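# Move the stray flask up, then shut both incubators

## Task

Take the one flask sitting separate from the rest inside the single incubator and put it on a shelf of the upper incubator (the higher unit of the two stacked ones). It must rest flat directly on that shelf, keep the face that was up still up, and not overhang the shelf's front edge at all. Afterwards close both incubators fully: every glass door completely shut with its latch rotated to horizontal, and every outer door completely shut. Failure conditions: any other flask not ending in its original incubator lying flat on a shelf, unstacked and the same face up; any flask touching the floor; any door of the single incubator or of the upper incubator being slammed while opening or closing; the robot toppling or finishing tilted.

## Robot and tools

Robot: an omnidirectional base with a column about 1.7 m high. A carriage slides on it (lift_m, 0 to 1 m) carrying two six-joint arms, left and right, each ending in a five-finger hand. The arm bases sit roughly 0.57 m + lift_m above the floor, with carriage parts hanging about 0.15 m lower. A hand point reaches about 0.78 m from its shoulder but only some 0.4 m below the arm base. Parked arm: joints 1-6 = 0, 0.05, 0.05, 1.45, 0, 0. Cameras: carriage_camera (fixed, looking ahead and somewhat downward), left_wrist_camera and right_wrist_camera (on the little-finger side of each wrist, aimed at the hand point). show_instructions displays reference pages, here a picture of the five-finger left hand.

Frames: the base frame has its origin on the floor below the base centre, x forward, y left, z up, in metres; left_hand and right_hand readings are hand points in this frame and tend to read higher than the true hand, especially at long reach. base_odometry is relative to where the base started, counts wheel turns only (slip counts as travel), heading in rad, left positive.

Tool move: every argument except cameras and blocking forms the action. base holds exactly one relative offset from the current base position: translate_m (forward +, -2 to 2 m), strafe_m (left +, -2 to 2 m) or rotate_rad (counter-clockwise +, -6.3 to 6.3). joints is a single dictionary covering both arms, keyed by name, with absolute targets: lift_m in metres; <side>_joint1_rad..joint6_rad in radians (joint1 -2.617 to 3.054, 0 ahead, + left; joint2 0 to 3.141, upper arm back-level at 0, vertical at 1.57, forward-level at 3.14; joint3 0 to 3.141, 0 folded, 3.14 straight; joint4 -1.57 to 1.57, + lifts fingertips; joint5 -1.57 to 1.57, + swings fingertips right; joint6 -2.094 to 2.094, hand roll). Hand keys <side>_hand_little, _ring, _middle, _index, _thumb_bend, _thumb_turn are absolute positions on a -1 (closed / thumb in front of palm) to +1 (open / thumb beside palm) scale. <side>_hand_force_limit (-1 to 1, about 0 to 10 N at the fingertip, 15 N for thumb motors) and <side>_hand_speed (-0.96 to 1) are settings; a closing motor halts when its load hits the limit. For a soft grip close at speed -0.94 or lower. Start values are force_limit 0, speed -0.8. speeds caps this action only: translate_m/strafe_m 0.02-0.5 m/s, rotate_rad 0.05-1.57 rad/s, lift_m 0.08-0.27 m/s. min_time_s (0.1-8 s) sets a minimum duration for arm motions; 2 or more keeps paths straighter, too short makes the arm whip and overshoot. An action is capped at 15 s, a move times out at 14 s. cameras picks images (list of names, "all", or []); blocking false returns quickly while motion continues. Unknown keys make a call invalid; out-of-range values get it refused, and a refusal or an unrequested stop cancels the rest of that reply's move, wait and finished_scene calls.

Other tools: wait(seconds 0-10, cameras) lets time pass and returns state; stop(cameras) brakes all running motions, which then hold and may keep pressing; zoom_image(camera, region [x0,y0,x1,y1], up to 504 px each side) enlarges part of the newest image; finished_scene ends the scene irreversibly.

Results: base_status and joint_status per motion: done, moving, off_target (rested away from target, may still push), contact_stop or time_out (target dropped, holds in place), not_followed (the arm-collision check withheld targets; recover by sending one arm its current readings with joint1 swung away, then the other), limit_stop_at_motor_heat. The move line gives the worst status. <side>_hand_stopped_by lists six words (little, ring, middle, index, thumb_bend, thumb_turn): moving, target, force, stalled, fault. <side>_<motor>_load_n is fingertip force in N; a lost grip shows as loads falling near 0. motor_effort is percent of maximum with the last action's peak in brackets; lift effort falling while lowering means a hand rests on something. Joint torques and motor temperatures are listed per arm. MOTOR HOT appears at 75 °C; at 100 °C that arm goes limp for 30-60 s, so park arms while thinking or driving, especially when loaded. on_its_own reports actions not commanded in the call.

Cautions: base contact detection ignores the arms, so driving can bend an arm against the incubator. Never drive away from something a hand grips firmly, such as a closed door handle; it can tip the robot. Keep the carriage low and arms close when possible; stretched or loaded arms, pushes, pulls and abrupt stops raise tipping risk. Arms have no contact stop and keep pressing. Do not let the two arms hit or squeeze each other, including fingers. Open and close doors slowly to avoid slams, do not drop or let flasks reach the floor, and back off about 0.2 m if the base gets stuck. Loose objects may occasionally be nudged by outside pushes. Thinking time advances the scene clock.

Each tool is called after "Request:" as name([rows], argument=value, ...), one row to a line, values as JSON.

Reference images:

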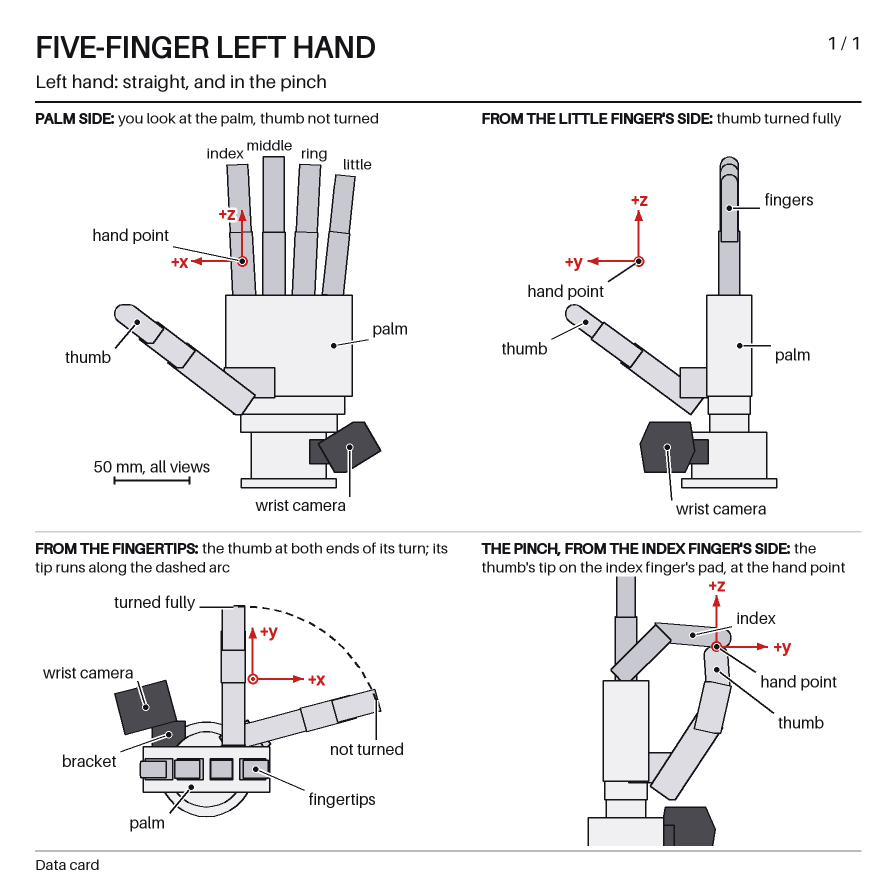

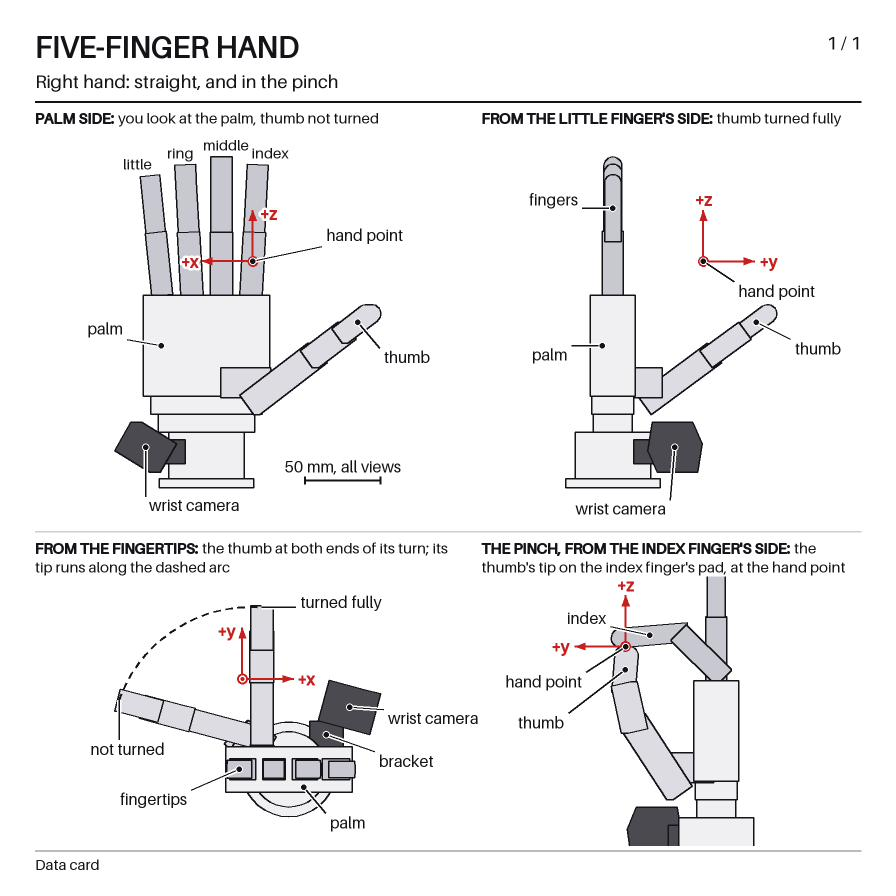

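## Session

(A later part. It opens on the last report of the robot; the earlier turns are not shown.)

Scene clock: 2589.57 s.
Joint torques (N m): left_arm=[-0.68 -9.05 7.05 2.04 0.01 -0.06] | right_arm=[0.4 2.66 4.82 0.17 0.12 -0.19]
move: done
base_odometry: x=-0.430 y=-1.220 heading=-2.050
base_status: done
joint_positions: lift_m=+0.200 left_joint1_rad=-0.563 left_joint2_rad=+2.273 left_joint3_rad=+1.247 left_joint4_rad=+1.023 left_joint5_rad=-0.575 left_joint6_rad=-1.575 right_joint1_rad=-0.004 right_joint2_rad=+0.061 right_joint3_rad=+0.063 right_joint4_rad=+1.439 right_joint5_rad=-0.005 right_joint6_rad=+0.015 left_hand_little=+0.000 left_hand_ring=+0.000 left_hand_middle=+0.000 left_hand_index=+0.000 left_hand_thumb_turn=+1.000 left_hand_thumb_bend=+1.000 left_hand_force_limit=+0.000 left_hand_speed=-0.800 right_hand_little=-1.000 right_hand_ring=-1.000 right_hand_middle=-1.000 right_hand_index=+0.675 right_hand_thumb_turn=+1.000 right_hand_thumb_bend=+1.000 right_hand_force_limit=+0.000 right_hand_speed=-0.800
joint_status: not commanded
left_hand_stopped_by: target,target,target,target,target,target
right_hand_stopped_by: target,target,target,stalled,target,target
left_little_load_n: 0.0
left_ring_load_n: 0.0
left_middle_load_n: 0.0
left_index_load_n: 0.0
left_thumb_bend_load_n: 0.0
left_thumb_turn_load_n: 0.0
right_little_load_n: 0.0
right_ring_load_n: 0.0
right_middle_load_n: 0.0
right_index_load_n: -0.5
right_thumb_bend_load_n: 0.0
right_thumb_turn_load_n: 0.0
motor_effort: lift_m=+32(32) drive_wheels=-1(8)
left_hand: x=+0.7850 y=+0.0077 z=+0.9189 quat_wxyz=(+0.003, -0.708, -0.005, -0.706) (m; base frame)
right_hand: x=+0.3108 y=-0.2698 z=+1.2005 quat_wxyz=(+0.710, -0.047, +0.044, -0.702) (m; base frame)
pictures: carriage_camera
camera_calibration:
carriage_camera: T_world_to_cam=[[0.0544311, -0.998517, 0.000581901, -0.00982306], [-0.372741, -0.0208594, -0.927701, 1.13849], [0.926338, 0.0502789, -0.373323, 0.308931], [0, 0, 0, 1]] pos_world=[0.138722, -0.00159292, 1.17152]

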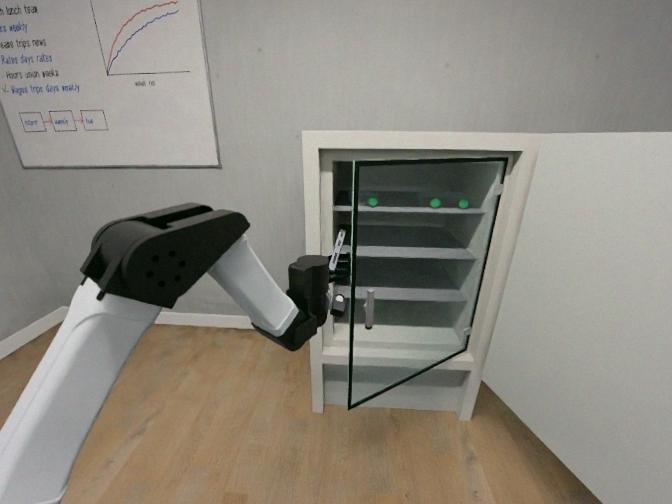

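Request:
move(base={"strafe_m": -0.04}, speeds={"strafe_m": 0.05})

Request:
move(base={"translate_m": -0.1}, speeds={"translate_m": 0.06}, cameras=["carriage_camera"])

Scene clock: 2607.20 s.
Joint torques (N m): left_arm=[-0.69 -9.22 7.05 2.06 -0.02 -0.05] | right_arm=[0.34 2.63 4.83 0.16 0.11 -0.19]
Motor temperatures (°C): left_arm=[23 35 35 33 26 23] | right_arm=[25 42 37 29 24 23]
move: done
base_odometry: x=-0.465 y=-1.201 heading=-2.050
base_status: done
joint_positions: lift_m=+0.200 left_joint1_rad=-0.563 left_joint2_rad=+2.273 left_joint3_rad=+1.247 left_joint4_rad=+1.023 left_joint5_rad=-0.576 left_joint6_rad=-1.575 right_joint1_rad=-0.003 right_joint2_rad=+0.061 right_joint3_rad=+0.063 right_joint4_rad=+1.439 right_joint5_rad=-0.004 right_joint6_rad=+0.015 left_hand_little=+0.000 left_hand_ring=+0.000 left_hand_middle=+0.000 left_hand_index=+0.000 left_hand_thumb_turn=+1.000 left_hand_thumb_bend=+1.000 left_hand_force_limit=+0.000 left_hand_speed=-0.800 right_hand_little=-1.000 right_hand_ring=-1.000 right_hand_middle=-1.000 right_hand_index=+0.675 right_hand_thumb_turn=+1.000 right_hand_thumb_bend=+1.000 right_hand_force_limit=+0.000 right_hand_speed=-0.800
joint_status: not commanded
left_hand_stopped_by: target,target,target,target,target,target
right_hand_stopped_by: target,target,target,stalled,target,target
left_little_load_n: 0.0
left_ring_load_n: 0.0
left_middle_load_n: 0.0
left_index_load_n: 0.0
left_thumb_bend_load_n: 0.0
left_thumb_turn_load_n: 0.0
right_little_load_n: 0.0
right_ring_load_n: 0.0
right_middle_load_n: 0.0
right_index_load_n: 0.0
right_thumb_bend_load_n: 0.0
right_thumb_turn_load_n: 0.0
motor_effort: lift_m=+32(32) drive_wheels=-3(8)
left_hand: x=+0.7852 y=+0.0081 z=+0.9189 quat_wxyz=(+0.004, -0.708, -0.006, -0.706) (m; base frame)
right_hand: x=+0.3108 y=-0.2699 z=+1.2005 quat_wxyz=(+0.710, -0.047, +0.045, -0.702) (m; base frame)
pictures: none

Scene clock: 2609.40 s.
Joint torques (N m): left_arm=[-0.51 -9.24 7.04 2.1 0 -0.05] | right_arm=[0.35 2.63 4.85 0.17 0.11 -0.19]
move: done
base_odometry: x=-0.419 y=-1.112 heading=-2.050
base_status: done
joint_positions: lift_m=+0.200 left_joint1_rad=-0.565 left_joint2_rad=+2.273 left_joint3_rad=+1.247 left_joint4_rad=+1.022 left_joint5_rad=-0.575 left_joint6_rad=-1.575 right_joint1_rad=-0.003 right_joint2_rad=+0.061 right_joint3_rad=+0.063 right_joint4_rad=+1.440 right_joint5_rad=-0.004 right_joint6_rad=+0.015 left_hand_little=+0.000 left_hand_ring=+0.000 left_hand_middle=+0.000 left_hand_index=+0.000 left_hand_thumb_turn=+1.000 left_hand_thumb_bend=+1.000 left_hand_force_limit=+0.000 left_hand_speed=-0.800 right_hand_little=-1.000 right_hand_ring=-1.000 right_hand_middle=-1.000 right_hand_index=+0.675 right_hand_thumb_turn=+1.000 right_hand_thumb_bend=+1.000 right_hand_force_limit=+0.000 right_hand_speed=-0.800
joint_status: not commanded
left_hand_stopped_by: target,target,target,target,target,target
right_hand_stopped_by: target,target,target,stalled,target,target
left_little_load_n: 0.0
left_ring_load_n: 0.0
left_middle_load_n: 0.0
left_index_load_n: 0.0
left_thumb_bend_load_n: 0.0
left_thumb_turn_load_n: 0.0
right_little_load_n: 0.0
right_ring_load_n: -0.5
right_middle_load_n: 0.0
right_index_load_n: 0.0
right_thumb_bend_load_n: 0.0
right_thumb_turn_load_n: 0.0
motor_effort: lift_m=+32(32) drive_wheels=-1(9)
left_hand: x=+0.7847 y=+0.0070 z=+0.9187 quat_wxyz=(+0.003, -0.708, -0.005, -0.706) (m; base frame)
right_hand: x=+0.3106 y=-0.2699 z=+1.2006 quat_wxyz=(+0.710, -0.046, +0.044, -0.702) (m; base frame)
pictures: carriage_camera
camera_calibration:
carriage_camera: T_world_to_cam=[[0.0544311, -0.998517, 0.000581901, -0.00982306], [-0.372741, -0.0208594, -0.927701, 1.13849], [0.926338, 0.0502789, -0.373323, 0.308931], [0, 0, 0, 1]] pos_world=[0.138722, -0.00159292, 1.17152]

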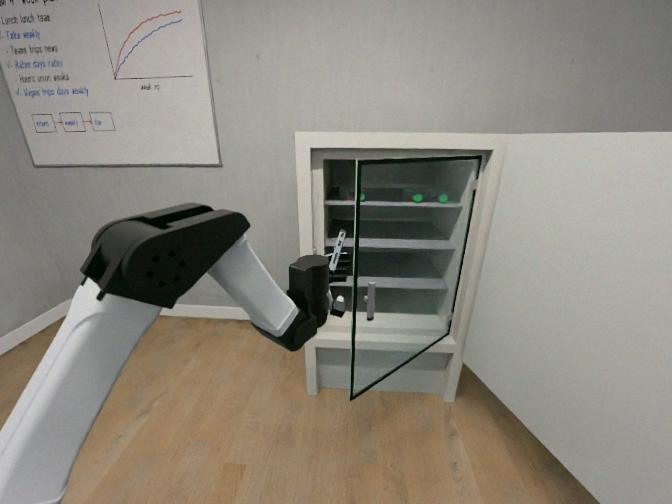

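Request:
move(base={"strafe_m": -0.09}, speeds={"strafe_m": 0.06})

Request:
move(base={"translate_m": -0.08}, speeds={"translate_m": 0.06}, cameras=["carriage_camera"])

Scene clock: 2619.57 s.
Joint torques (N m): left_arm=[-0.28 -9.2 7.06 2.07 -0.02 -0.06] | right_arm=[0.29 2.63 4.86 0.15 0.09 -0.19]
move: done
base_odometry: x=-0.499 y=-1.071 heading=-2.050
base_status: done
joint_positions: lift_m=+0.200 left_joint1_rad=-0.567 left_joint2_rad=+2.273 left_joint3_rad=+1.247 left_joint4_rad=+1.022 left_joint5_rad=-0.574 left_joint6_rad=-1.575 right_joint1_rad=-0.003 right_joint2_rad=+0.061 right_joint3_rad=+0.063 right_joint4_rad=+1.440 right_joint5_rad=-0.003 right_joint6_rad=+0.015 left_hand_little=+0.000 left_hand_ring=+0.000 left_hand_middle=+0.000 left_hand_index=+0.000 left_hand_thumb_turn=+1.000 left_hand_thumb_bend=+1.000 left_hand_force_limit=+0.000 left_hand_speed=-0.800 right_hand_little=-1.000 right_hand_ring=-1.000 right_hand_middle=-1.000 right_hand_index=+0.675 right_hand_thumb_turn=+1.000 right_hand_thumb_bend=+1.000 right_hand_force_limit=+0.000 right_hand_speed=-0.800
joint_status: not commanded
left_hand_stopped_by: target,target,target,target,target,target
right_hand_stopped_by: target,target,target,stalled,target,target
left_little_load_n: 0.0
left_ring_load_n: 0.0
left_middle_load_n: 0.0
left_index_load_n: 0.0
left_thumb_bend_load_n: 0.0
left_thumb_turn_load_n: 0.0
right_little_load_n: 0.0
right_ring_load_n: 0.0
right_middle_load_n: 0.0
right_index_load_n: -0.5
right_thumb_bend_load_n: 0.0
right_thumb_turn_load_n: 0.0
motor_effort: lift_m=+32(32) drive_wheels=-3(10)
left_hand: x=+0.7839 y=+0.0054 z=+0.9187 quat_wxyz=(+0.002, -0.708, -0.003, -0.706) (m; base frame)
right_hand: x=+0.3106 y=-0.2700 z=+1.2006 quat_wxyz=(+0.710, -0.046, +0.045, -0.702) (m; base frame)
pictures: none

Scene clock: 2621.43 s.
Joint torques (N m): left_arm=[-0.28 -9.24 7.05 2.12 -0.02 -0.05] | right_arm=[0.29 2.65 4.81 0.15 0.11 -0.19]
move: done
base_odometry: x=-0.462 y=-1.000 heading=-2.050
base_status: done
joint_positions: lift_m=+0.200 left_joint1_rad=-0.567 left_joint2_rad=+2.273 left_joint3_rad=+1.247 left_joint4_rad=+1.022 left_joint5_rad=-0.574 left_joint6_rad=-1.575 right_joint1_rad=-0.003 right_joint2_rad=+0.061 right_joint3_rad=+0.063 right_joint4_rad=+1.441 right_joint5_rad=-0.003 right_joint6_rad=+0.015 left_hand_little=+0.000 left_hand_ring=+0.000 left_hand_middle=+0.000 left_hand_index=+0.000 left_hand_thumb_turn=+1.000 left_hand_thumb_bend=+1.000 left_hand_force_limit=+0.000 left_hand_speed=-0.800 right_hand_little=-1.000 right_hand_ring=-1.000 right_hand_middle=-1.000 right_hand_index=+0.675 right_hand_thumb_turn=+1.000 right_hand_thumb_bend=+1.000 right_hand_force_limit=+0.000 right_hand_speed=-0.800
joint_status: not commanded
left_hand_stopped_by: target,target,target,target,target,target
right_hand_stopped_by: target,target,target,stalled,target,target
left_little_load_n: 0.0
left_ring_load_n: 0.0
left_middle_load_n: 0.0
left_index_load_n: 0.0
left_thumb_bend_load_n: 0.0
left_thumb_turn_load_n: 0.0
right_little_load_n: 0.0
right_ring_load_n: 0.0
right_middle_load_n: 0.0
right_index_load_n: 0.0
right_thumb_bend_load_n: 0.0
right_thumb_turn_load_n: 0.0
motor_effort: lift_m=+32(32) drive_wheels=-1(10)
left_hand: x=+0.7838 y=+0.0051 z=+0.9185 quat_wxyz=(+0.001, -0.708, -0.003, -0.706) (m; base frame)
right_hand: x=+0.3104 y=-0.2700 z=+1.2007 quat_wxyz=(+0.710, -0.046, +0.044, -0.702) (m; base frame)
pictures: carriage_camera
camera_calibration:
carriage_camera: T_world_to_cam=[[0.0544311, -0.998517, 0.000581901, -0.00982306], [-0.372741, -0.0208594, -0.927701, 1.13849], [0.926338, 0.0502789, -0.373323, 0.308931], [0, 0, 0, 1]] pos_world=[0.138722, -0.00159292, 1.17152]

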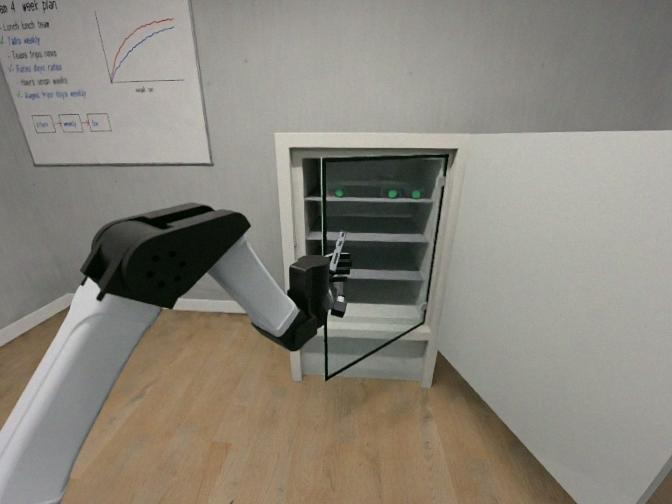

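Request:
move(base={"strafe_m": 0.13}, speeds={"strafe_m": 0.15})

Request:
move(base={"translate_m": 0.16}, speeds={"translate_m": 0.15})

Request:
move(base={"strafe_m": -0.15}, speeds={"strafe_m": 0.08}, cameras=["carriage_camera"])

Scene clock: 2648.37 s.
Joint torques (N m): left_arm=[-0.2 -9.21 7.05 2.08 -0.04 -0.06] | right_arm=[0.29 2.63 4.83 0.14 0.1 -0.19]
move: done
base_odometry: x=-0.347 y=-1.059 heading=-2.050
base_status: done
joint_positions: lift_m=+0.200 left_joint1_rad=-0.568 left_joint2_rad=+2.273 left_joint3_rad=+1.247 left_joint4_rad=+1.022 left_joint5_rad=-0.572 left_joint6_rad=-1.575 right_joint1_rad=-0.003 right_joint2_rad=+0.061 right_joint3_rad=+0.063 right_joint4_rad=+1.441 right_joint5_rad=-0.002 right_joint6_rad=+0.015 left_hand_little=+0.000 left_hand_ring=+0.000 left_hand_middle=+0.000 left_hand_index=+0.000 left_hand_thumb_turn=+1.000 left_hand_thumb_bend=+1.000 left_hand_force_limit=+0.000 left_hand_speed=-0.800 right_hand_little=-1.000 right_hand_ring=-1.000 right_hand_middle=-1.000 right_hand_index=+0.675 right_hand_thumb_turn=+1.000 right_hand_thumb_bend=+1.000 right_hand_force_limit=+0.000 right_hand_speed=-0.800
joint_status: not commanded
left_hand_stopped_by: target,target,target,target,target,target
right_hand_stopped_by: target,target,target,stalled,target,target
left_little_load_n: 0.0
left_ring_load_n: 0.0
left_middle_load_n: 0.0
left_index_load_n: 0.0
left_thumb_bend_load_n: 0.0
left_thumb_turn_load_n: 0.0
right_little_load_n: 0.0
right_ring_load_n: 0.0
right_middle_load_n: 0.0
right_index_load_n: -0.5
right_thumb_bend_load_n: 0.0
right_thumb_turn_load_n: 0.0
motor_effort: lift_m=+32(32) drive_wheels=-3(9)
left_hand: x=+0.7836 y=+0.0046 z=+0.9185 quat_wxyz=(+0.001, -0.708, -0.002, -0.706) (m; base frame)
right_hand: x=+0.3104 y=-0.2702 z=+1.2007 quat_wxyz=(+0.710, -0.045, +0.045, -0.702) (m; base frame)
pictures: none

Scene clock: 2650.33 s.
Joint torques (N m): left_arm=[-0.27 -9.16 7.05 2.07 -0.04 -0.06] | right_arm=[0.29 2.66 4.75 0.08 0.09 -0.19]
move: done
base_odometry: x=-0.420 y=-1.202 heading=-2.049
base_status: done
joint_positions: lift_m=+0.200 left_joint1_rad=-0.568 left_joint2_rad=+2.273 left_joint3_rad=+1.247 left_joint4_rad=+1.021 left_joint5_rad=-0.572 left_joint6_rad=-1.575 right_joint1_rad=-0.003 right_joint2_rad=+0.061 right_joint3_rad=+0.063 right_joint4_rad=+1.444 right_joint5_rad=-0.002 right_joint6_rad=+0.015 left_hand_little=+0.000 left_hand_ring=+0.000 left_hand_middle=+0.000 left_hand_index=+0.000 left_hand_thumb_turn=+1.000 left_hand_thumb_bend=+1.000 left_hand_force_limit=+0.000 left_hand_speed=-0.800 right_hand_little=-1.000 right_hand_ring=-1.000 right_hand_middle=-1.000 right_hand_index=+0.675 right_hand_thumb_turn=+1.000 right_hand_thumb_bend=+1.000 right_hand_force_limit=+0.000 right_hand_speed=-0.800
joint_status: not commanded
left_hand_stopped_by: target,target,target,target,target,target
right_hand_stopped_by: target,target,target,stalled,target,target
left_little_load_n: 0.0
left_ring_load_n: 0.0
left_middle_load_n: 0.0
left_index_load_n: 0.0
left_thumb_bend_load_n: 0.0
left_thumb_turn_load_n: 0.0
right_little_load_n: 0.0
right_ring_load_n: 0.0
right_middle_load_n: 0.0
right_index_load_n: 0.0
right_thumb_bend_load_n: 0.0
right_thumb_turn_load_n: 0.0
motor_effort: lift_m=+32(32) drive_wheels=-5(11)
left_hand: x=+0.7836 y=+0.0045 z=+0.9183 quat_wxyz=(+0.001, -0.709, -0.002, -0.706) (m; base frame)
right_hand: x=+0.3097 y=-0.2702 z=+1.2010 quat_wxyz=(+0.710, -0.044, +0.044, -0.702) (m; base frame)
pictures: none

Scene clock: 2652.90 s.
Joint torques (N m): left_arm=[-2.32 -9.21 7.15 2.08 0.65 0.47] | right_arm=[0.25 2.65 4.83 0.11 0.08 -0.19]
move: done
base_odometry: x=-0.554 y=-1.133 heading=-2.049
base_status: done
joint_positions: lift_m=+0.200 left_joint1_rad=-0.547 left_joint2_rad=+2.273 left_joint3_rad=+1.245 left_joint4_rad=+1.018 left_joint5_rad=-0.630 left_joint6_rad=-1.633 right_joint1_rad=-0.002 right_joint2_rad=+0.061 right_joint3_rad=+0.063 right_joint4_rad=+1.444 right_joint5_rad=-0.002 right_joint6_rad=+0.015 left_hand_little=+0.000 left_hand_ring=+0.000 left_hand_middle=+0.000 left_hand_index=+0.000 left_hand_thumb_turn=+1.000 left_hand_thumb_bend=+1.000 left_hand_force_limit=+0.000 left_hand_speed=-0.800 right_hand_little=-1.000 right_hand_ring=-1.000 right_hand_middle=-1.000 right_hand_index=+0.675 right_hand_thumb_turn=+1.000 right_hand_thumb_bend=+1.000 right_hand_force_limit=+0.000 right_hand_speed=-0.800
joint_status: not commanded
left_hand_stopped_by: target,target,target,target,target,target
right_hand_stopped_by: target,target,target,stalled,target,target
left_little_load_n: 0.0
left_ring_load_n: 0.0
left_middle_load_n: 0.0
left_index_load_n: 0.0
left_thumb_bend_load_n: 0.0
left_thumb_turn_load_n: 0.5
right_little_load_n: 0.0
right_ring_load_n: 0.0
right_middle_load_n: 0.0
right_index_load_n: 0.0
right_thumb_bend_load_n: 0.0
right_thumb_turn_load_n: -0.5
motor_effort: lift_m=+32(32) drive_wheels=+4(12)
left_hand: x=+0.7923 y=+0.0300 z=+0.9201 quat_wxyz=(+0.010, -0.708, -0.050, -0.704) (m; base frame)
right_hand: x=+0.3097 y=-0.2702 z=+1.2010 quat_wxyz=(+0.710, -0.044, +0.044, -0.701) (m; base frame)
pictures: carriage_camera
camera_calibration:
carriage_camera: T_world_to_cam=[[0.0544311, -0.998517, 0.000581901, -0.00982306], [-0.372741, -0.0208594, -0.927701, 1.13849], [0.926338, 0.0502789, -0.373323, 0.308931], [0, 0, 0, 1]] pos_world=[0.138722, -0.00159292, 1.17152]

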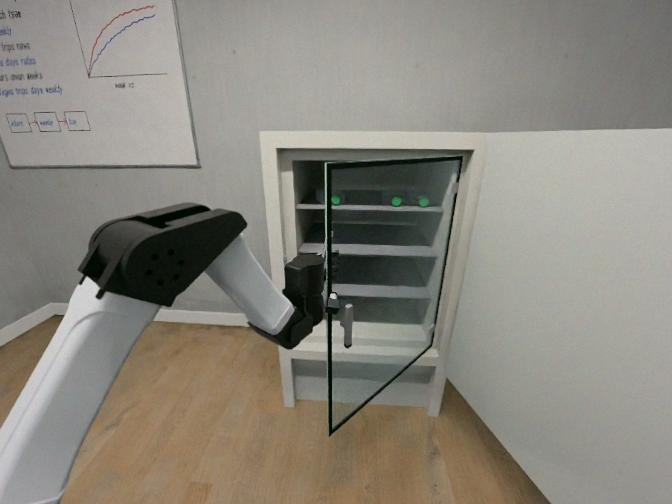

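Request:
move(base={"translate_m": -0.1}, speeds={"translate_m": 0.08})

Request:
move(base={"strafe_m": -0.1}, speeds={"strafe_m": 0.06}, cameras=["carriage_camera"])

Scene clock: 2667.17 s.
Joint torques (N m): left_arm=[-0.43 -9.44 7.04 2.12 0 -0.03] | right_arm=[0.24 2.63 4.83 0.1 0.09 -0.19]
move: done
base_odometry: x=-0.508 y=-1.044 heading=-2.049
base_status: done
joint_positions: lift_m=+0.200 left_joint1_rad=-0.566 left_joint2_rad=+2.274 left_joint3_rad=+1.248 left_joint4_rad=+1.018 left_joint5_rad=-0.576 left_joint6_rad=-1.579 right_joint1_rad=-0.002 right_joint2_rad=+0.061 right_joint3_rad=+0.063 right_joint4_rad=+1.444 right_joint5_rad=-0.002 right_joint6_rad=+0.015 left_hand_little=+0.000 left_hand_ring=+0.000 left_hand_middle=+0.000 left_hand_index=+0.000 left_hand_thumb_turn=+1.000 left_hand_thumb_bend=+1.000 left_hand_force_limit=+0.000 left_hand_speed=-0.800 right_hand_little=-1.000 right_hand_ring=-1.000 right_hand_middle=-1.000 right_hand_index=+0.675 right_hand_thumb_turn=+1.000 right_hand_thumb_bend=+1.000 right_hand_force_limit=+0.000 right_hand_speed=-0.800
joint_status: not commanded
left_hand_stopped_by: target,target,target,target,target,target
right_hand_stopped_by: target,target,target,stalled,target,target
left_little_load_n: 0.0
left_ring_load_n: 0.0
left_middle_load_n: 0.0
left_index_load_n: 0.0
left_thumb_bend_load_n: 0.0
left_thumb_turn_load_n: 0.0
right_little_load_n: 0.0
right_ring_load_n: 0.0
right_middle_load_n: 0.0
right_index_load_n: 0.0
right_thumb_bend_load_n: 0.0
right_thumb_turn_load_n: 0.0
motor_effort: lift_m=+32(32) drive_wheels=-1(8)
left_hand: x=+0.7846 y=+0.0065 z=+0.9174 quat_wxyz=(+0.002, -0.710, -0.005, -0.705) (m; base frame)
right_hand: x=+0.3096 y=-0.2702 z=+1.2010 quat_wxyz=(+0.710, -0.044, +0.044, -0.701) (m; base frame)
pictures: none

Scene clock: 2669.47 s.
Joint torques (N m): left_arm=[-0.27 -9.28 7.02 2.12 -0.01 -0.02] | right_arm=[0.2 2.65 4.83 0.1 0.09 -0.19]
move: done
base_odometry: x=-0.596 y=-0.998 heading=-2.049
base_status: done
joint_positions: lift_m=+0.200 left_joint1_rad=-0.567 left_joint2_rad=+2.274 left_joint3_rad=+1.248 left_joint4_rad=+1.018 left_joint5_rad=-0.574 left_joint6_rad=-1.579 right_joint1_rad=-0.002 right_joint2_rad=+0.061 right_joint3_rad=+0.063 right_joint4_rad=+1.444 right_joint5_rad=-0.001 right_joint6_rad=+0.014 left_hand_little=+0.000 left_hand_ring=+0.000 left_hand_middle=+0.000 left_hand_index=+0.000 left_hand_thumb_turn=+1.000 left_hand_thumb_bend=+1.000 left_hand_force_limit=+0.000 left_hand_speed=-0.800 right_hand_little=-1.000 right_hand_ring=-1.000 right_hand_middle=-1.000 right_hand_index=+0.675 right_hand_thumb_turn=+1.000 right_hand_thumb_bend=+1.000 right_hand_force_limit=+0.000 right_hand_speed=-0.800
joint_status: not commanded
left_hand_stopped_by: target,target,target,target,target,target
right_hand_stopped_by: target,target,target,stalled,target,target
left_little_load_n: 0.0
left_ring_load_n: 0.0
left_middle_load_n: 0.0
left_index_load_n: 0.0
left_thumb_bend_load_n: 0.0
left_thumb_turn_load_n: 0.0
right_little_load_n: 0.0
right_ring_load_n: 0.0
right_middle_load_n: 0.0
right_index_load_n: -0.5
right_thumb_bend_load_n: 0.0
right_thumb_turn_load_n: 0.0
motor_effort: lift_m=+32(32) drive_wheels=-3(10)
left_hand: x=+0.7841 y=+0.0055 z=+0.9175 quat_wxyz=(+0.001, -0.710, -0.004, -0.705) (m; base frame)
right_hand: x=+0.3096 y=-0.2703 z=+1.2010 quat_wxyz=(+0.710, -0.044, +0.044, -0.701) (m; base frame)
pictures: carriage_camera
camera_calibration:
carriage_camera: T_world_to_cam=[[0.0544311, -0.998517, 0.000581901, -0.00982306], [-0.372741, -0.0208594, -0.927701, 1.13849], [0.926338, 0.0502789, -0.373323, 0.308931], [0, 0, 0, 1]] pos_world=[0.138722, -0.00159292, 1.17152]

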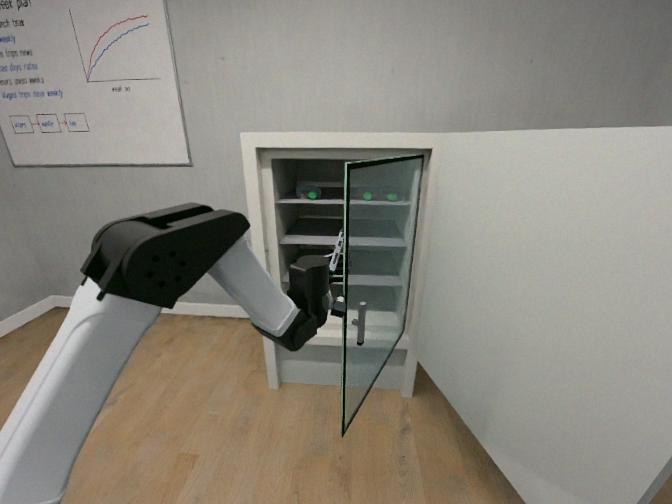

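Request:
move(base={"strafe_m": -0.12}, speeds={"strafe_m": 0.06}, cameras=["carriage_camera"])

Scene clock: 2694.33 s.
Joint torques (N m): left_arm=[-0.46 -9.29 7.12 2.14 -0.16 -0.07] | right_arm=[0.21 2.66 5.04 0.1 0.09 -0.19]
move: done
base_odometry: x=-0.703 y=-0.942 heading=-2.050
base_status: done
joint_positions: lift_m=+0.200 left_joint1_rad=-0.567 left_joint2_rad=+2.274 left_joint3_rad=+1.247 left_joint4_rad=+1.016 left_joint5_rad=-0.560 left_joint6_rad=-1.574 right_joint1_rad=-0.002 right_joint2_rad=+0.061 right_joint3_rad=+0.062 right_joint4_rad=+1.444 right_joint5_rad=-0.001 right_joint6_rad=+0.014 left_hand_little=+0.000 left_hand_ring=+0.000 left_hand_middle=+0.000 left_hand_index=+0.000 left_hand_thumb_turn=+1.000 left_hand_thumb_bend=+1.000 left_hand_force_limit=+0.000 left_hand_speed=-0.800 right_hand_little=-1.000 right_hand_ring=-1.000 right_hand_middle=-1.000 right_hand_index=+0.675 right_hand_thumb_turn=+1.000 right_hand_thumb_bend=+1.000 right_hand_force_limit=+0.000 right_hand_speed=-0.800
joint_status: not commanded
left_hand_stopped_by: target,target,target,target,target,target
right_hand_stopped_by: target,target,target,stalled,target,target
left_little_load_n: -0.5
left_ring_load_n: 0.0
left_middle_load_n: 0.5
left_index_load_n: 0.0
left_thumb_bend_load_n: 0.0
left_thumb_turn_load_n: 0.0
right_little_load_n: 0.0
right_ring_load_n: 0.0
right_middle_load_n: 0.0
right_index_load_n: 0.0
right_thumb_bend_load_n: 0.0
right_thumb_turn_load_n: 0.0
motor_effort: lift_m=+32(32) drive_wheels=-3(12)
left_hand: x=+0.7833 y=+0.0028 z=+0.9161 quat_wxyz=(-0.001, -0.711, +0.004, -0.704) (m; base frame)
right_hand: x=+0.3101 y=-0.2704 z=+1.2004 quat_wxyz=(+0.710, -0.044, +0.045, -0.701) (m; base frame)
pictures: carriage_camera
camera_calibration:
carriage_camera: T_world_to_cam=[[0.0544311, -0.998517, 0.000581901, -0.00982306], [-0.372741, -0.0208594, -0.927701, 1.13849], [0.926338, 0.0502789, -0.373323, 0.308931], [0, 0, 0, 1]] pos_world=[0.138722, -0.00159292, 1.17152]

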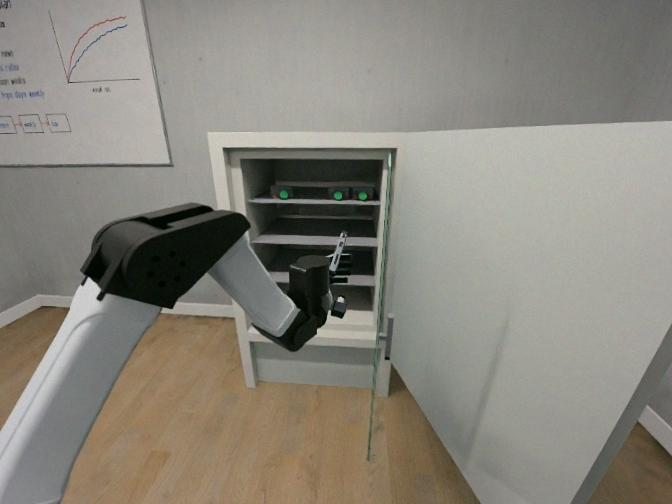

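Request:
zoom_image(camera="carriage_camera", region=[230, 140, 410, 260])

Scaled by 2.800.

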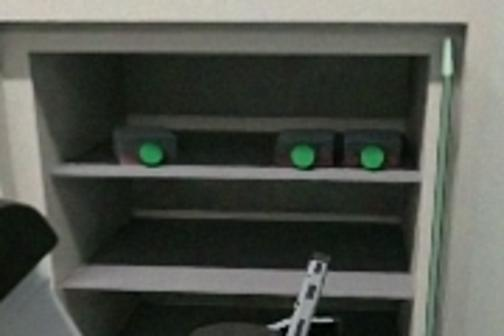

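Request:
move(joints={"left_joint1_rad": 0, "left_joint2_rad": 0.05, "left_joint3_rad": 0.05, "left_joint4_rad": 1.45, "left_joint5_rad": 0, "left_joint6_rad": 0}, min_time_s=3, base={"translate_m": -0.28}, speeds={"translate_m": 0.2}, cameras=["carriage_camera"])

Request:
move(base={"rotate_rad": 1.593}, speeds={"rotate_rad": 0.6}, cameras=["carriage_camera"])

Scene clock: 2743.40 s.
Joint torques (N m): left_arm=[0.29 2.7 4.23 0.17 0.01 -0.04] | right_arm=[0.23 2.63 5.03 0.09 0.08 -0.19]
Motor temperatures (°C): left_arm=[23 41 36 36 26 23] | right_arm=[25 38 36 26 24 23]
move: done
base_odometry: x=-0.574 y=-0.694 heading=-2.050
base_status: done
joint_positions: lift_m=+0.200 left_joint1_rad=-0.005 left_joint2_rad=+0.057 left_joint3_rad=+0.059 left_joint4_rad=+1.436 left_joint5_rad=-0.009 left_joint6_rad=-0.010 right_joint1_rad=-0.002 right_joint2_rad=+0.061 right_joint3_rad=+0.062 right_joint4_rad=+1.445 right_joint5_rad=-0.001 right_joint6_rad=+0.014 left_hand_little=+0.000 left_hand_ring=+0.000 left_hand_middle=+0.000 left_hand_index=+0.000 left_hand_thumb_turn=+1.000 left_hand_thumb_bend=+1.000 left_hand_force_limit=+0.000 left_hand_speed=-0.800 right_hand_little=-1.000 right_hand_ring=-1.000 right_hand_middle=-1.000 right_hand_index=+0.675 right_hand_thumb_turn=+1.000 right_hand_thumb_bend=+1.000 right_hand_force_limit=+0.000 right_hand_speed=-0.800
joint_status: all done
left_hand_stopped_by: target,target,target,target,target,target
right_hand_stopped_by: target,target,target,stalled,target,target
left_little_load_n: 0.0
left_ring_load_n: 0.0
left_middle_load_n: 0.0
left_index_load_n: 0.0
left_thumb_bend_load_n: 0.0
left_thumb_turn_load_n: 0.0
right_little_load_n: 0.0
right_ring_load_n: 0.0
right_middle_load_n: 0.0
right_index_load_n: 0.0
right_thumb_bend_load_n: 0.0
right_thumb_turn_load_n: 0.0
motor_effort: lift_m=+32(32) drive_wheels=-2(10)
left_hand: x=+0.3117 y=+0.2718 z=+1.1995 quat_wxyz=(+0.700, -0.050, +0.044, -0.711) (m; base frame)
right_hand: x=+0.3099 y=-0.2704 z=+1.2005 quat_wxyz=(+0.710, -0.044, +0.044, -0.701) (m; base frame)
pictures: carriage_camera
camera_calibration:
carriage_camera: T_world_to_cam=[[0.0544311, -0.998517, 0.000581901, -0.00982306], [-0.372741, -0.0208594, -0.927701, 1.13849], [0.926338, 0.0502789, -0.373323, 0.308931], [0, 0, 0, 1]] pos_world=[0.138722, -0.00159292, 1.17152]

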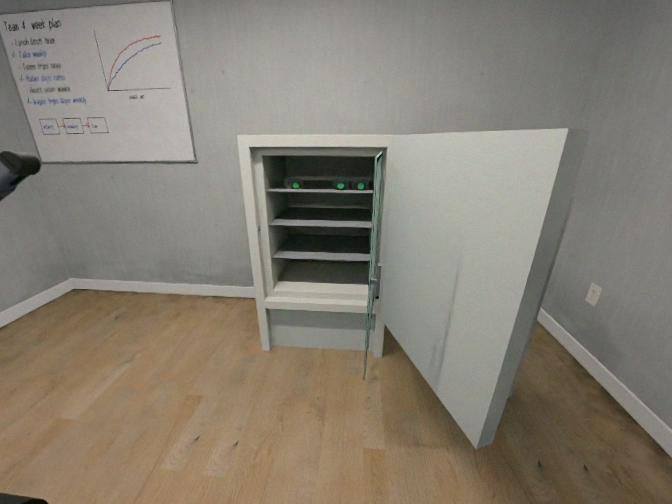

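Scene clock: 2747.10 s.
Joint torques (N m): left_arm=[0.28 2.7 4.22 0.1 -0.01 0.01] | right_arm=[0.21 2.65 5.04 0.1 0.08 -0.19]
move: done
base_odometry: x=-0.574 y=-0.694 heading=-0.457
base_status: done
joint_positions: lift_m=+0.200 left_joint1_rad=-0.005 left_joint2_rad=+0.057 left_joint3_rad=+0.059 left_joint4_rad=+1.441 left_joint5_rad=-0.006 left_joint6_rad=-0.009 right_joint1_rad=-0.002 right_joint2_rad=+0.061 right_joint3_rad=+0.062 right_joint4_rad=+1.445 right_joint5_rad=+0.000 right_joint6_rad=+0.014 left_hand_little=+0.000 left_hand_ring=+0.000 left_hand_middle=+0.000 left_hand_index=+0.000 left_hand_thumb_turn=+1.000 left_hand_thumb_bend=+1.000 left_hand_force_limit=+0.000 left_hand_speed=-0.800 right_hand_little=-1.000 right_hand_ring=-1.000 right_hand_middle=-1.000 right_hand_index=+0.675 right_hand_thumb_turn=+1.000 right_hand_thumb_bend=+1.000 right_hand_force_limit=+0.000 right_hand_speed=-0.800
joint_status: not commanded
left_hand_stopped_by: target,target,target,target,target,target
right_hand_stopped_by: target,target,target,stalled,target,target
left_little_load_n: 0.0
left_ring_load_n: 0.0
left_middle_load_n: 0.5
left_index_load_n: 0.0
left_thumb_bend_load_n: 0.0
left_thumb_turn_load_n: 0.0
right_little_load_n: 0.0
right_ring_load_n: 0.0
right_middle_load_n: 0.0
right_index_load_n: 0.0
right_thumb_bend_load_n: 0.0
right_thumb_turn_load_n: 0.0
motor_effort: lift_m=+32(32) drive_wheels=+5(14)
left_hand: x=+0.3104 y=+0.2712 z=+1.1998 quat_wxyz=(+0.701, -0.047, +0.043, -0.710) (m; base frame)
right_hand: x=+0.3099 y=-0.2704 z=+1.2005 quat_wxyz=(+0.710, -0.044, +0.044, -0.701) (m; base frame)
pictures: carriage_camera
camera_calibration:
carriage_camera: T_world_to_cam=[[0.0544311, -0.998517, 0.000581901, -0.00982306], [-0.372741, -0.0208594, -0.927701, 1.13849], [0.926338, 0.0502789, -0.373323, 0.308931], [0, 0, 0, 1]] pos_world=[0.138722, -0.00159292, 1.17152]

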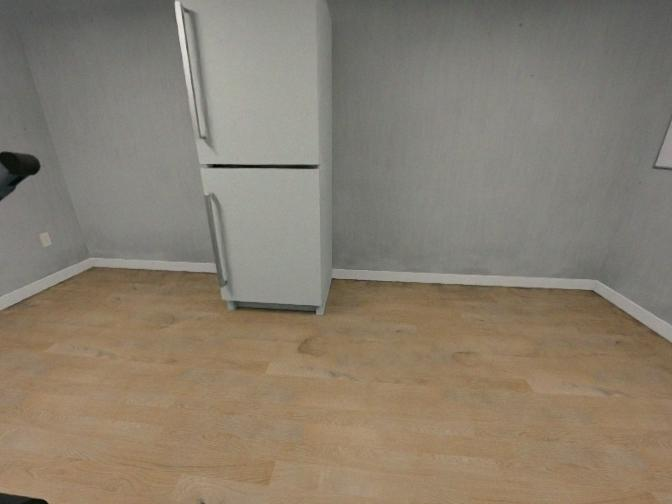

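Request:
move(base={"strafe_m": 0.72}, speeds={"strafe_m": 0.3})

Request:
move(base={"translate_m": 0.85}, speeds={"translate_m": 0.3}, joints={"lift_m": 0.6}, cameras=["carriage_camera"])

Scene clock: 2762.47 s.
Joint torques (N m): left_arm=[0.29 2.7 4.22 0.1 -0.04 0.01] | right_arm=[0.24 2.63 5.04 0.1 0.07 -0.19]
move: done
base_odometry: x=-0.257 y=-0.047 heading=-0.456
base_status: done
joint_positions: lift_m=+0.200 left_joint1_rad=-0.005 left_joint2_rad=+0.057 left_joint3_rad=+0.059 left_joint4_rad=+1.441 left_joint5_rad=-0.004 left_joint6_rad=-0.009 right_joint1_rad=-0.002 right_joint2_rad=+0.061 right_joint3_rad=+0.062 right_joint4_rad=+1.445 right_joint5_rad=+0.000 right_joint6_rad=+0.014 left_hand_little=+0.000 left_hand_ring=+0.000 left_hand_middle=+0.000 left_hand_index=+0.000 left_hand_thumb_turn=+1.000 left_hand_thumb_bend=+1.000 left_hand_force_limit=+0.000 left_hand_speed=-0.800 right_hand_little=-1.000 right_hand_ring=-1.000 right_hand_middle=-1.000 right_hand_index=+0.675 right_hand_thumb_turn=+1.000 right_hand_thumb_bend=+1.000 right_hand_force_limit=+0.000 right_hand_speed=-0.800
joint_status: not commanded
left_hand_stopped_by: target,target,target,target,target,target
right_hand_stopped_by: target,target,target,stalled,target,target
left_little_load_n: 0.0
left_ring_load_n: 0.0
left_middle_load_n: 0.0
left_index_load_n: 0.0
left_thumb_bend_load_n: 0.0
left_thumb_turn_load_n: 0.5
right_little_load_n: 0.0
right_ring_load_n: 0.0
right_middle_load_n: 0.0
right_index_load_n: 0.0
right_thumb_bend_load_n: 0.0
right_thumb_turn_load_n: 0.0
motor_effort: lift_m=+32(32) drive_wheels=-8(19)
left_hand: x=+0.3104 y=+0.2710 z=+1.1998 quat_wxyz=(+0.701, -0.047, +0.044, -0.711) (m; base frame)
right_hand: x=+0.3099 y=-0.2706 z=+1.2005 quat_wxyz=(+0.710, -0.044, +0.045, -0.702) (m; base frame)
pictures: none

Scene clock: 2766.90 s.
Joint torques (N m): left_arm=[0.16 3.11 4.55 0.08 -0.04 0.01] | right_arm=[0.23 3.04 5.29 0.1 0.07 -0.18]
move: done
base_odometry: x=+0.506 y=-0.421 heading=-0.456
base_status: done
joint_positions: lift_m=+0.600 left_joint1_rad=-0.004 left_joint2_rad=+0.052 left_joint3_rad=+0.055 left_joint4_rad=+1.443 left_joint5_rad=-0.004 left_joint6_rad=-0.009 right_joint1_rad=-0.002 right_joint2_rad=+0.057 right_joint3_rad=+0.058 right_joint4_rad=+1.445 right_joint5_rad=+0.000 right_joint6_rad=+0.013 left_hand_little=+0.000 left_hand_ring=+0.000 left_hand_middle=+0.000 left_hand_index=+0.000 left_hand_thumb_turn=+1.000 left_hand_thumb_bend=+1.000 left_hand_force_limit=+0.000 left_hand_speed=-0.800 right_hand_little=-1.000 right_hand_ring=-1.000 right_hand_middle=-1.000 right_hand_index=+0.675 right_hand_thumb_turn=+1.000 right_hand_thumb_bend=+1.000 right_hand_force_limit=+0.000 right_hand_speed=-0.800
joint_status: all done
left_hand_stopped_by: target,target,target,target,target,target
right_hand_stopped_by: target,target,target,stalled,target,target
left_little_load_n: 0.0
left_ring_load_n: 0.0
left_middle_load_n: 0.0
left_index_load_n: 0.0
left_thumb_bend_load_n: 0.0
left_thumb_turn_load_n: 0.0
right_little_load_n: 0.0
right_ring_load_n: 0.0
right_middle_load_n: 0.0
right_index_load_n: 0.0
right_thumb_bend_load_n: 0.0
right_thumb_turn_load_n: 0.0
motor_effort: lift_m=+32(40) drive_wheels=+2(13)
left_hand: x=+0.3095 y=+0.2710 z=+1.5989 quat_wxyz=(+0.701, -0.046, +0.043, -0.710) (m; base frame)
right_hand: x=+0.3096 y=-0.2706 z=+1.5997 quat_wxyz=(+0.710, -0.044, +0.044, -0.702) (m; base frame)
pictures: carriage_camera
camera_calibration:
carriage_camera: T_world_to_cam=[[0.0544311, -0.998517, 0.000581901, -0.0100558], [-0.372741, -0.0208594, -0.927701, 1.50957], [0.926338, 0.0502789, -0.373323, 0.45826], [0, 0, 0, 1]] pos_world=[0.138722, -0.00159292, 1.57152]

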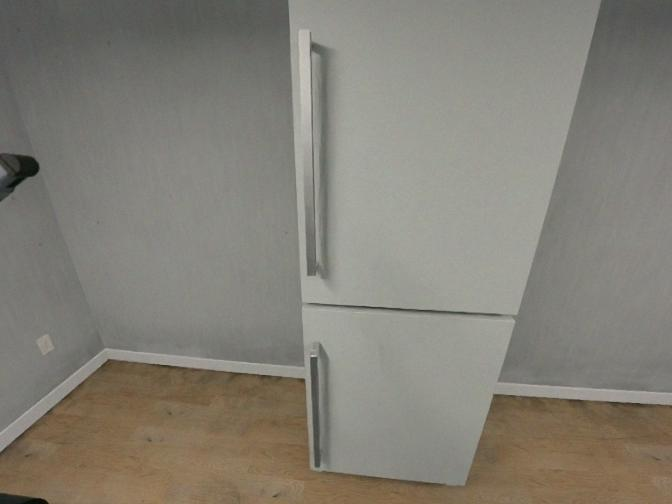

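Request:
move(base={"translate_m": 0.2}, speeds={"translate_m": 0.2}, cameras=["carriage_camera"])

Scene clock: 2807.30 s.
Joint torques (N m): left_arm=[0.17 3.11 4.55 0.02 -0.04 0.01] | right_arm=[0.24 3.11 5.33 0.1 0.07 -0.18]
Motor temperatures (°C): left_arm=[23 34 34 30 26 23] | right_arm=[25 37 36 25 24 23]
move: done
base_odometry: x=+0.686 y=-0.509 heading=-0.455
base_status: done
joint_positions: lift_m=+0.600 left_joint1_rad=-0.004 left_joint2_rad=+0.052 left_joint3_rad=+0.055 left_joint4_rad=+1.445 left_joint5_rad=-0.004 left_joint6_rad=-0.009 right_joint1_rad=-0.002 right_joint2_rad=+0.057 right_joint3_rad=+0.058 right_joint4_rad=+1.446 right_joint5_rad=+0.000 right_joint6_rad=+0.013 left_hand_little=+0.000 left_hand_ring=+0.000 left_hand_middle=+0.000 left_hand_index=+0.000 left_hand_thumb_turn=+1.000 left_hand_thumb_bend=+1.000 left_hand_force_limit=+0.000 left_hand_speed=-0.800 right_hand_little=-1.000 right_hand_ring=-1.000 right_hand_middle=-1.000 right_hand_index=+0.675 right_hand_thumb_turn=+1.000 right_hand_thumb_bend=+1.000 right_hand_force_limit=+0.000 right_hand_speed=-0.800
joint_status: not commanded
left_hand_stopped_by: target,target,target,target,target,target
right_hand_stopped_by: target,target,target,stalled,target,target
left_little_load_n: 0.0
left_ring_load_n: 0.0
left_middle_load_n: 0.0
left_index_load_n: 0.0
left_thumb_bend_load_n: 0.0
left_thumb_turn_load_n: 0.0
right_little_load_n: 0.0
right_ring_load_n: 0.0
right_middle_load_n: 0.0
right_index_load_n: 0.0
right_thumb_bend_load_n: 0.0
right_thumb_turn_load_n: 0.0
motor_effort: lift_m=+32(32) drive_wheels=+2(14)
left_hand: x=+0.3090 y=+0.2710 z=+1.5991 quat_wxyz=(+0.701, -0.045, +0.042, -0.710) (m; base frame)
right_hand: x=+0.3094 y=-0.2706 z=+1.5998 quat_wxyz=(+0.710, -0.043, +0.044, -0.702) (m; base frame)
pictures: carriage_camera
camera_calibration:
carriage_camera: T_world_to_cam=[[0.0544311, -0.998517, 0.000581901, -0.0100558], [-0.372741, -0.0208594, -0.927701, 1.50957], [0.926338, 0.0502789, -0.373323, 0.45826], [0, 0, 0, 1]] pos_world=[0.138722, -0.00159292, 1.57152]

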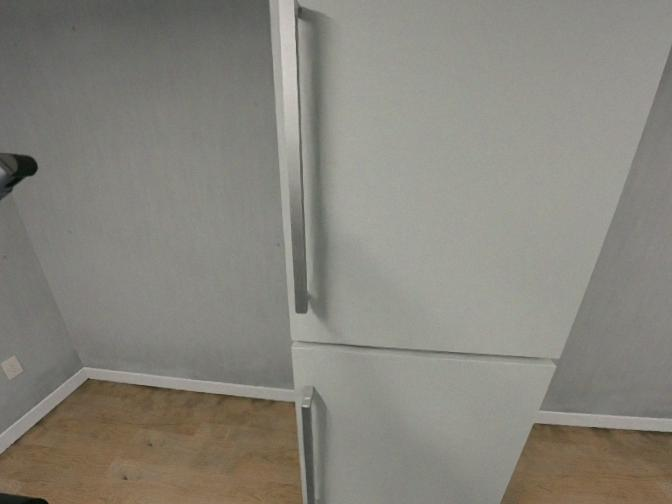

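Request:
move(base={"strafe_m": -0.09}, speeds={"strafe_m": 0.1}, joints={"left_joint1_rad": 0.06, "left_joint2_rad": 0.8, "left_joint3_rad": 0.5, "left_joint4_rad": 0.3, "left_joint5_rad": 0, "left_joint6_rad": -1.57}, min_time_s=3, cameras=["carriage_camera"])

Scene clock: 2833.57 s.
Joint torques (N m): left_arm=[0.28 -0.44 9.07 2.1 -0.03 -0.23] | right_arm=[0.17 3.06 5.27 0.08 0.07 -0.18]
move: done
base_odometry: x=+0.647 y=-0.590 heading=-0.455
base_status: done
joint_positions: lift_m=+0.600 left_joint1_rad=+0.055 left_joint2_rad=+0.795 left_joint3_rad=+0.473 left_joint4_rad=+0.315 left_joint5_rad=-0.004 left_joint6_rad=-1.560 right_joint1_rad=-0.002 right_joint2_rad=+0.057 right_joint3_rad=+0.058 right_joint4_rad=+1.446 right_joint5_rad=+0.000 right_joint6_rad=+0.013 left_hand_little=+0.000 left_hand_ring=+0.000 left_hand_middle=+0.000 left_hand_index=+0.000 left_hand_thumb_turn=+1.000 left_hand_thumb_bend=+1.000 left_hand_force_limit=+0.000 left_hand_speed=-0.800 right_hand_little=-1.000 right_hand_ring=-1.000 right_hand_middle=-1.000 right_hand_index=+0.675 right_hand_thumb_turn=+1.000 right_hand_thumb_bend=+1.000 right_hand_force_limit=+0.000 right_hand_speed=-0.800
joint_status: all done
left_hand_stopped_by: target,target,target,target,target,target
right_hand_stopped_by: target,target,target,stalled,target,target
left_little_load_n: 0.0
left_ring_load_n: 0.0
left_middle_load_n: 0.0
left_index_load_n: 0.0
left_thumb_bend_load_n: 0.0
left_thumb_turn_load_n: 0.0
right_little_load_n: 0.0
right_ring_load_n: 0.0
right_middle_load_n: 0.0
right_index_load_n: 0.0
right_thumb_bend_load_n: 0.0
right_thumb_turn_load_n: 0.0
motor_effort: lift_m=+32(32) drive_wheels=-3(13)
left_hand: x=+0.5735 y=+0.2616 z=+1.4615 quat_wxyz=(+0.024, -0.710, -0.017, -0.704) (m; base frame)
right_hand: x=+0.3094 y=-0.2705 z=+1.5998 quat_wxyz=(+0.710, -0.043, +0.044, -0.702) (m; base frame)
pictures: carriage_camera
camera_calibration:
carriage_camera: T_world_to_cam=[[0.0544311, -0.998517, 0.000581901, -0.0100558], [-0.372741, -0.0208594, -0.927701, 1.50957], [0.926338, 0.0502789, -0.373323, 0.45826], [0, 0, 0, 1]] pos_world=[0.138722, -0.00159292, 1.57152]

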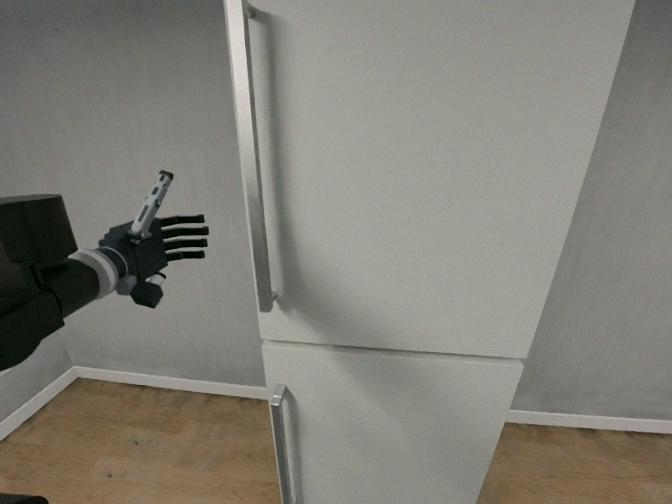

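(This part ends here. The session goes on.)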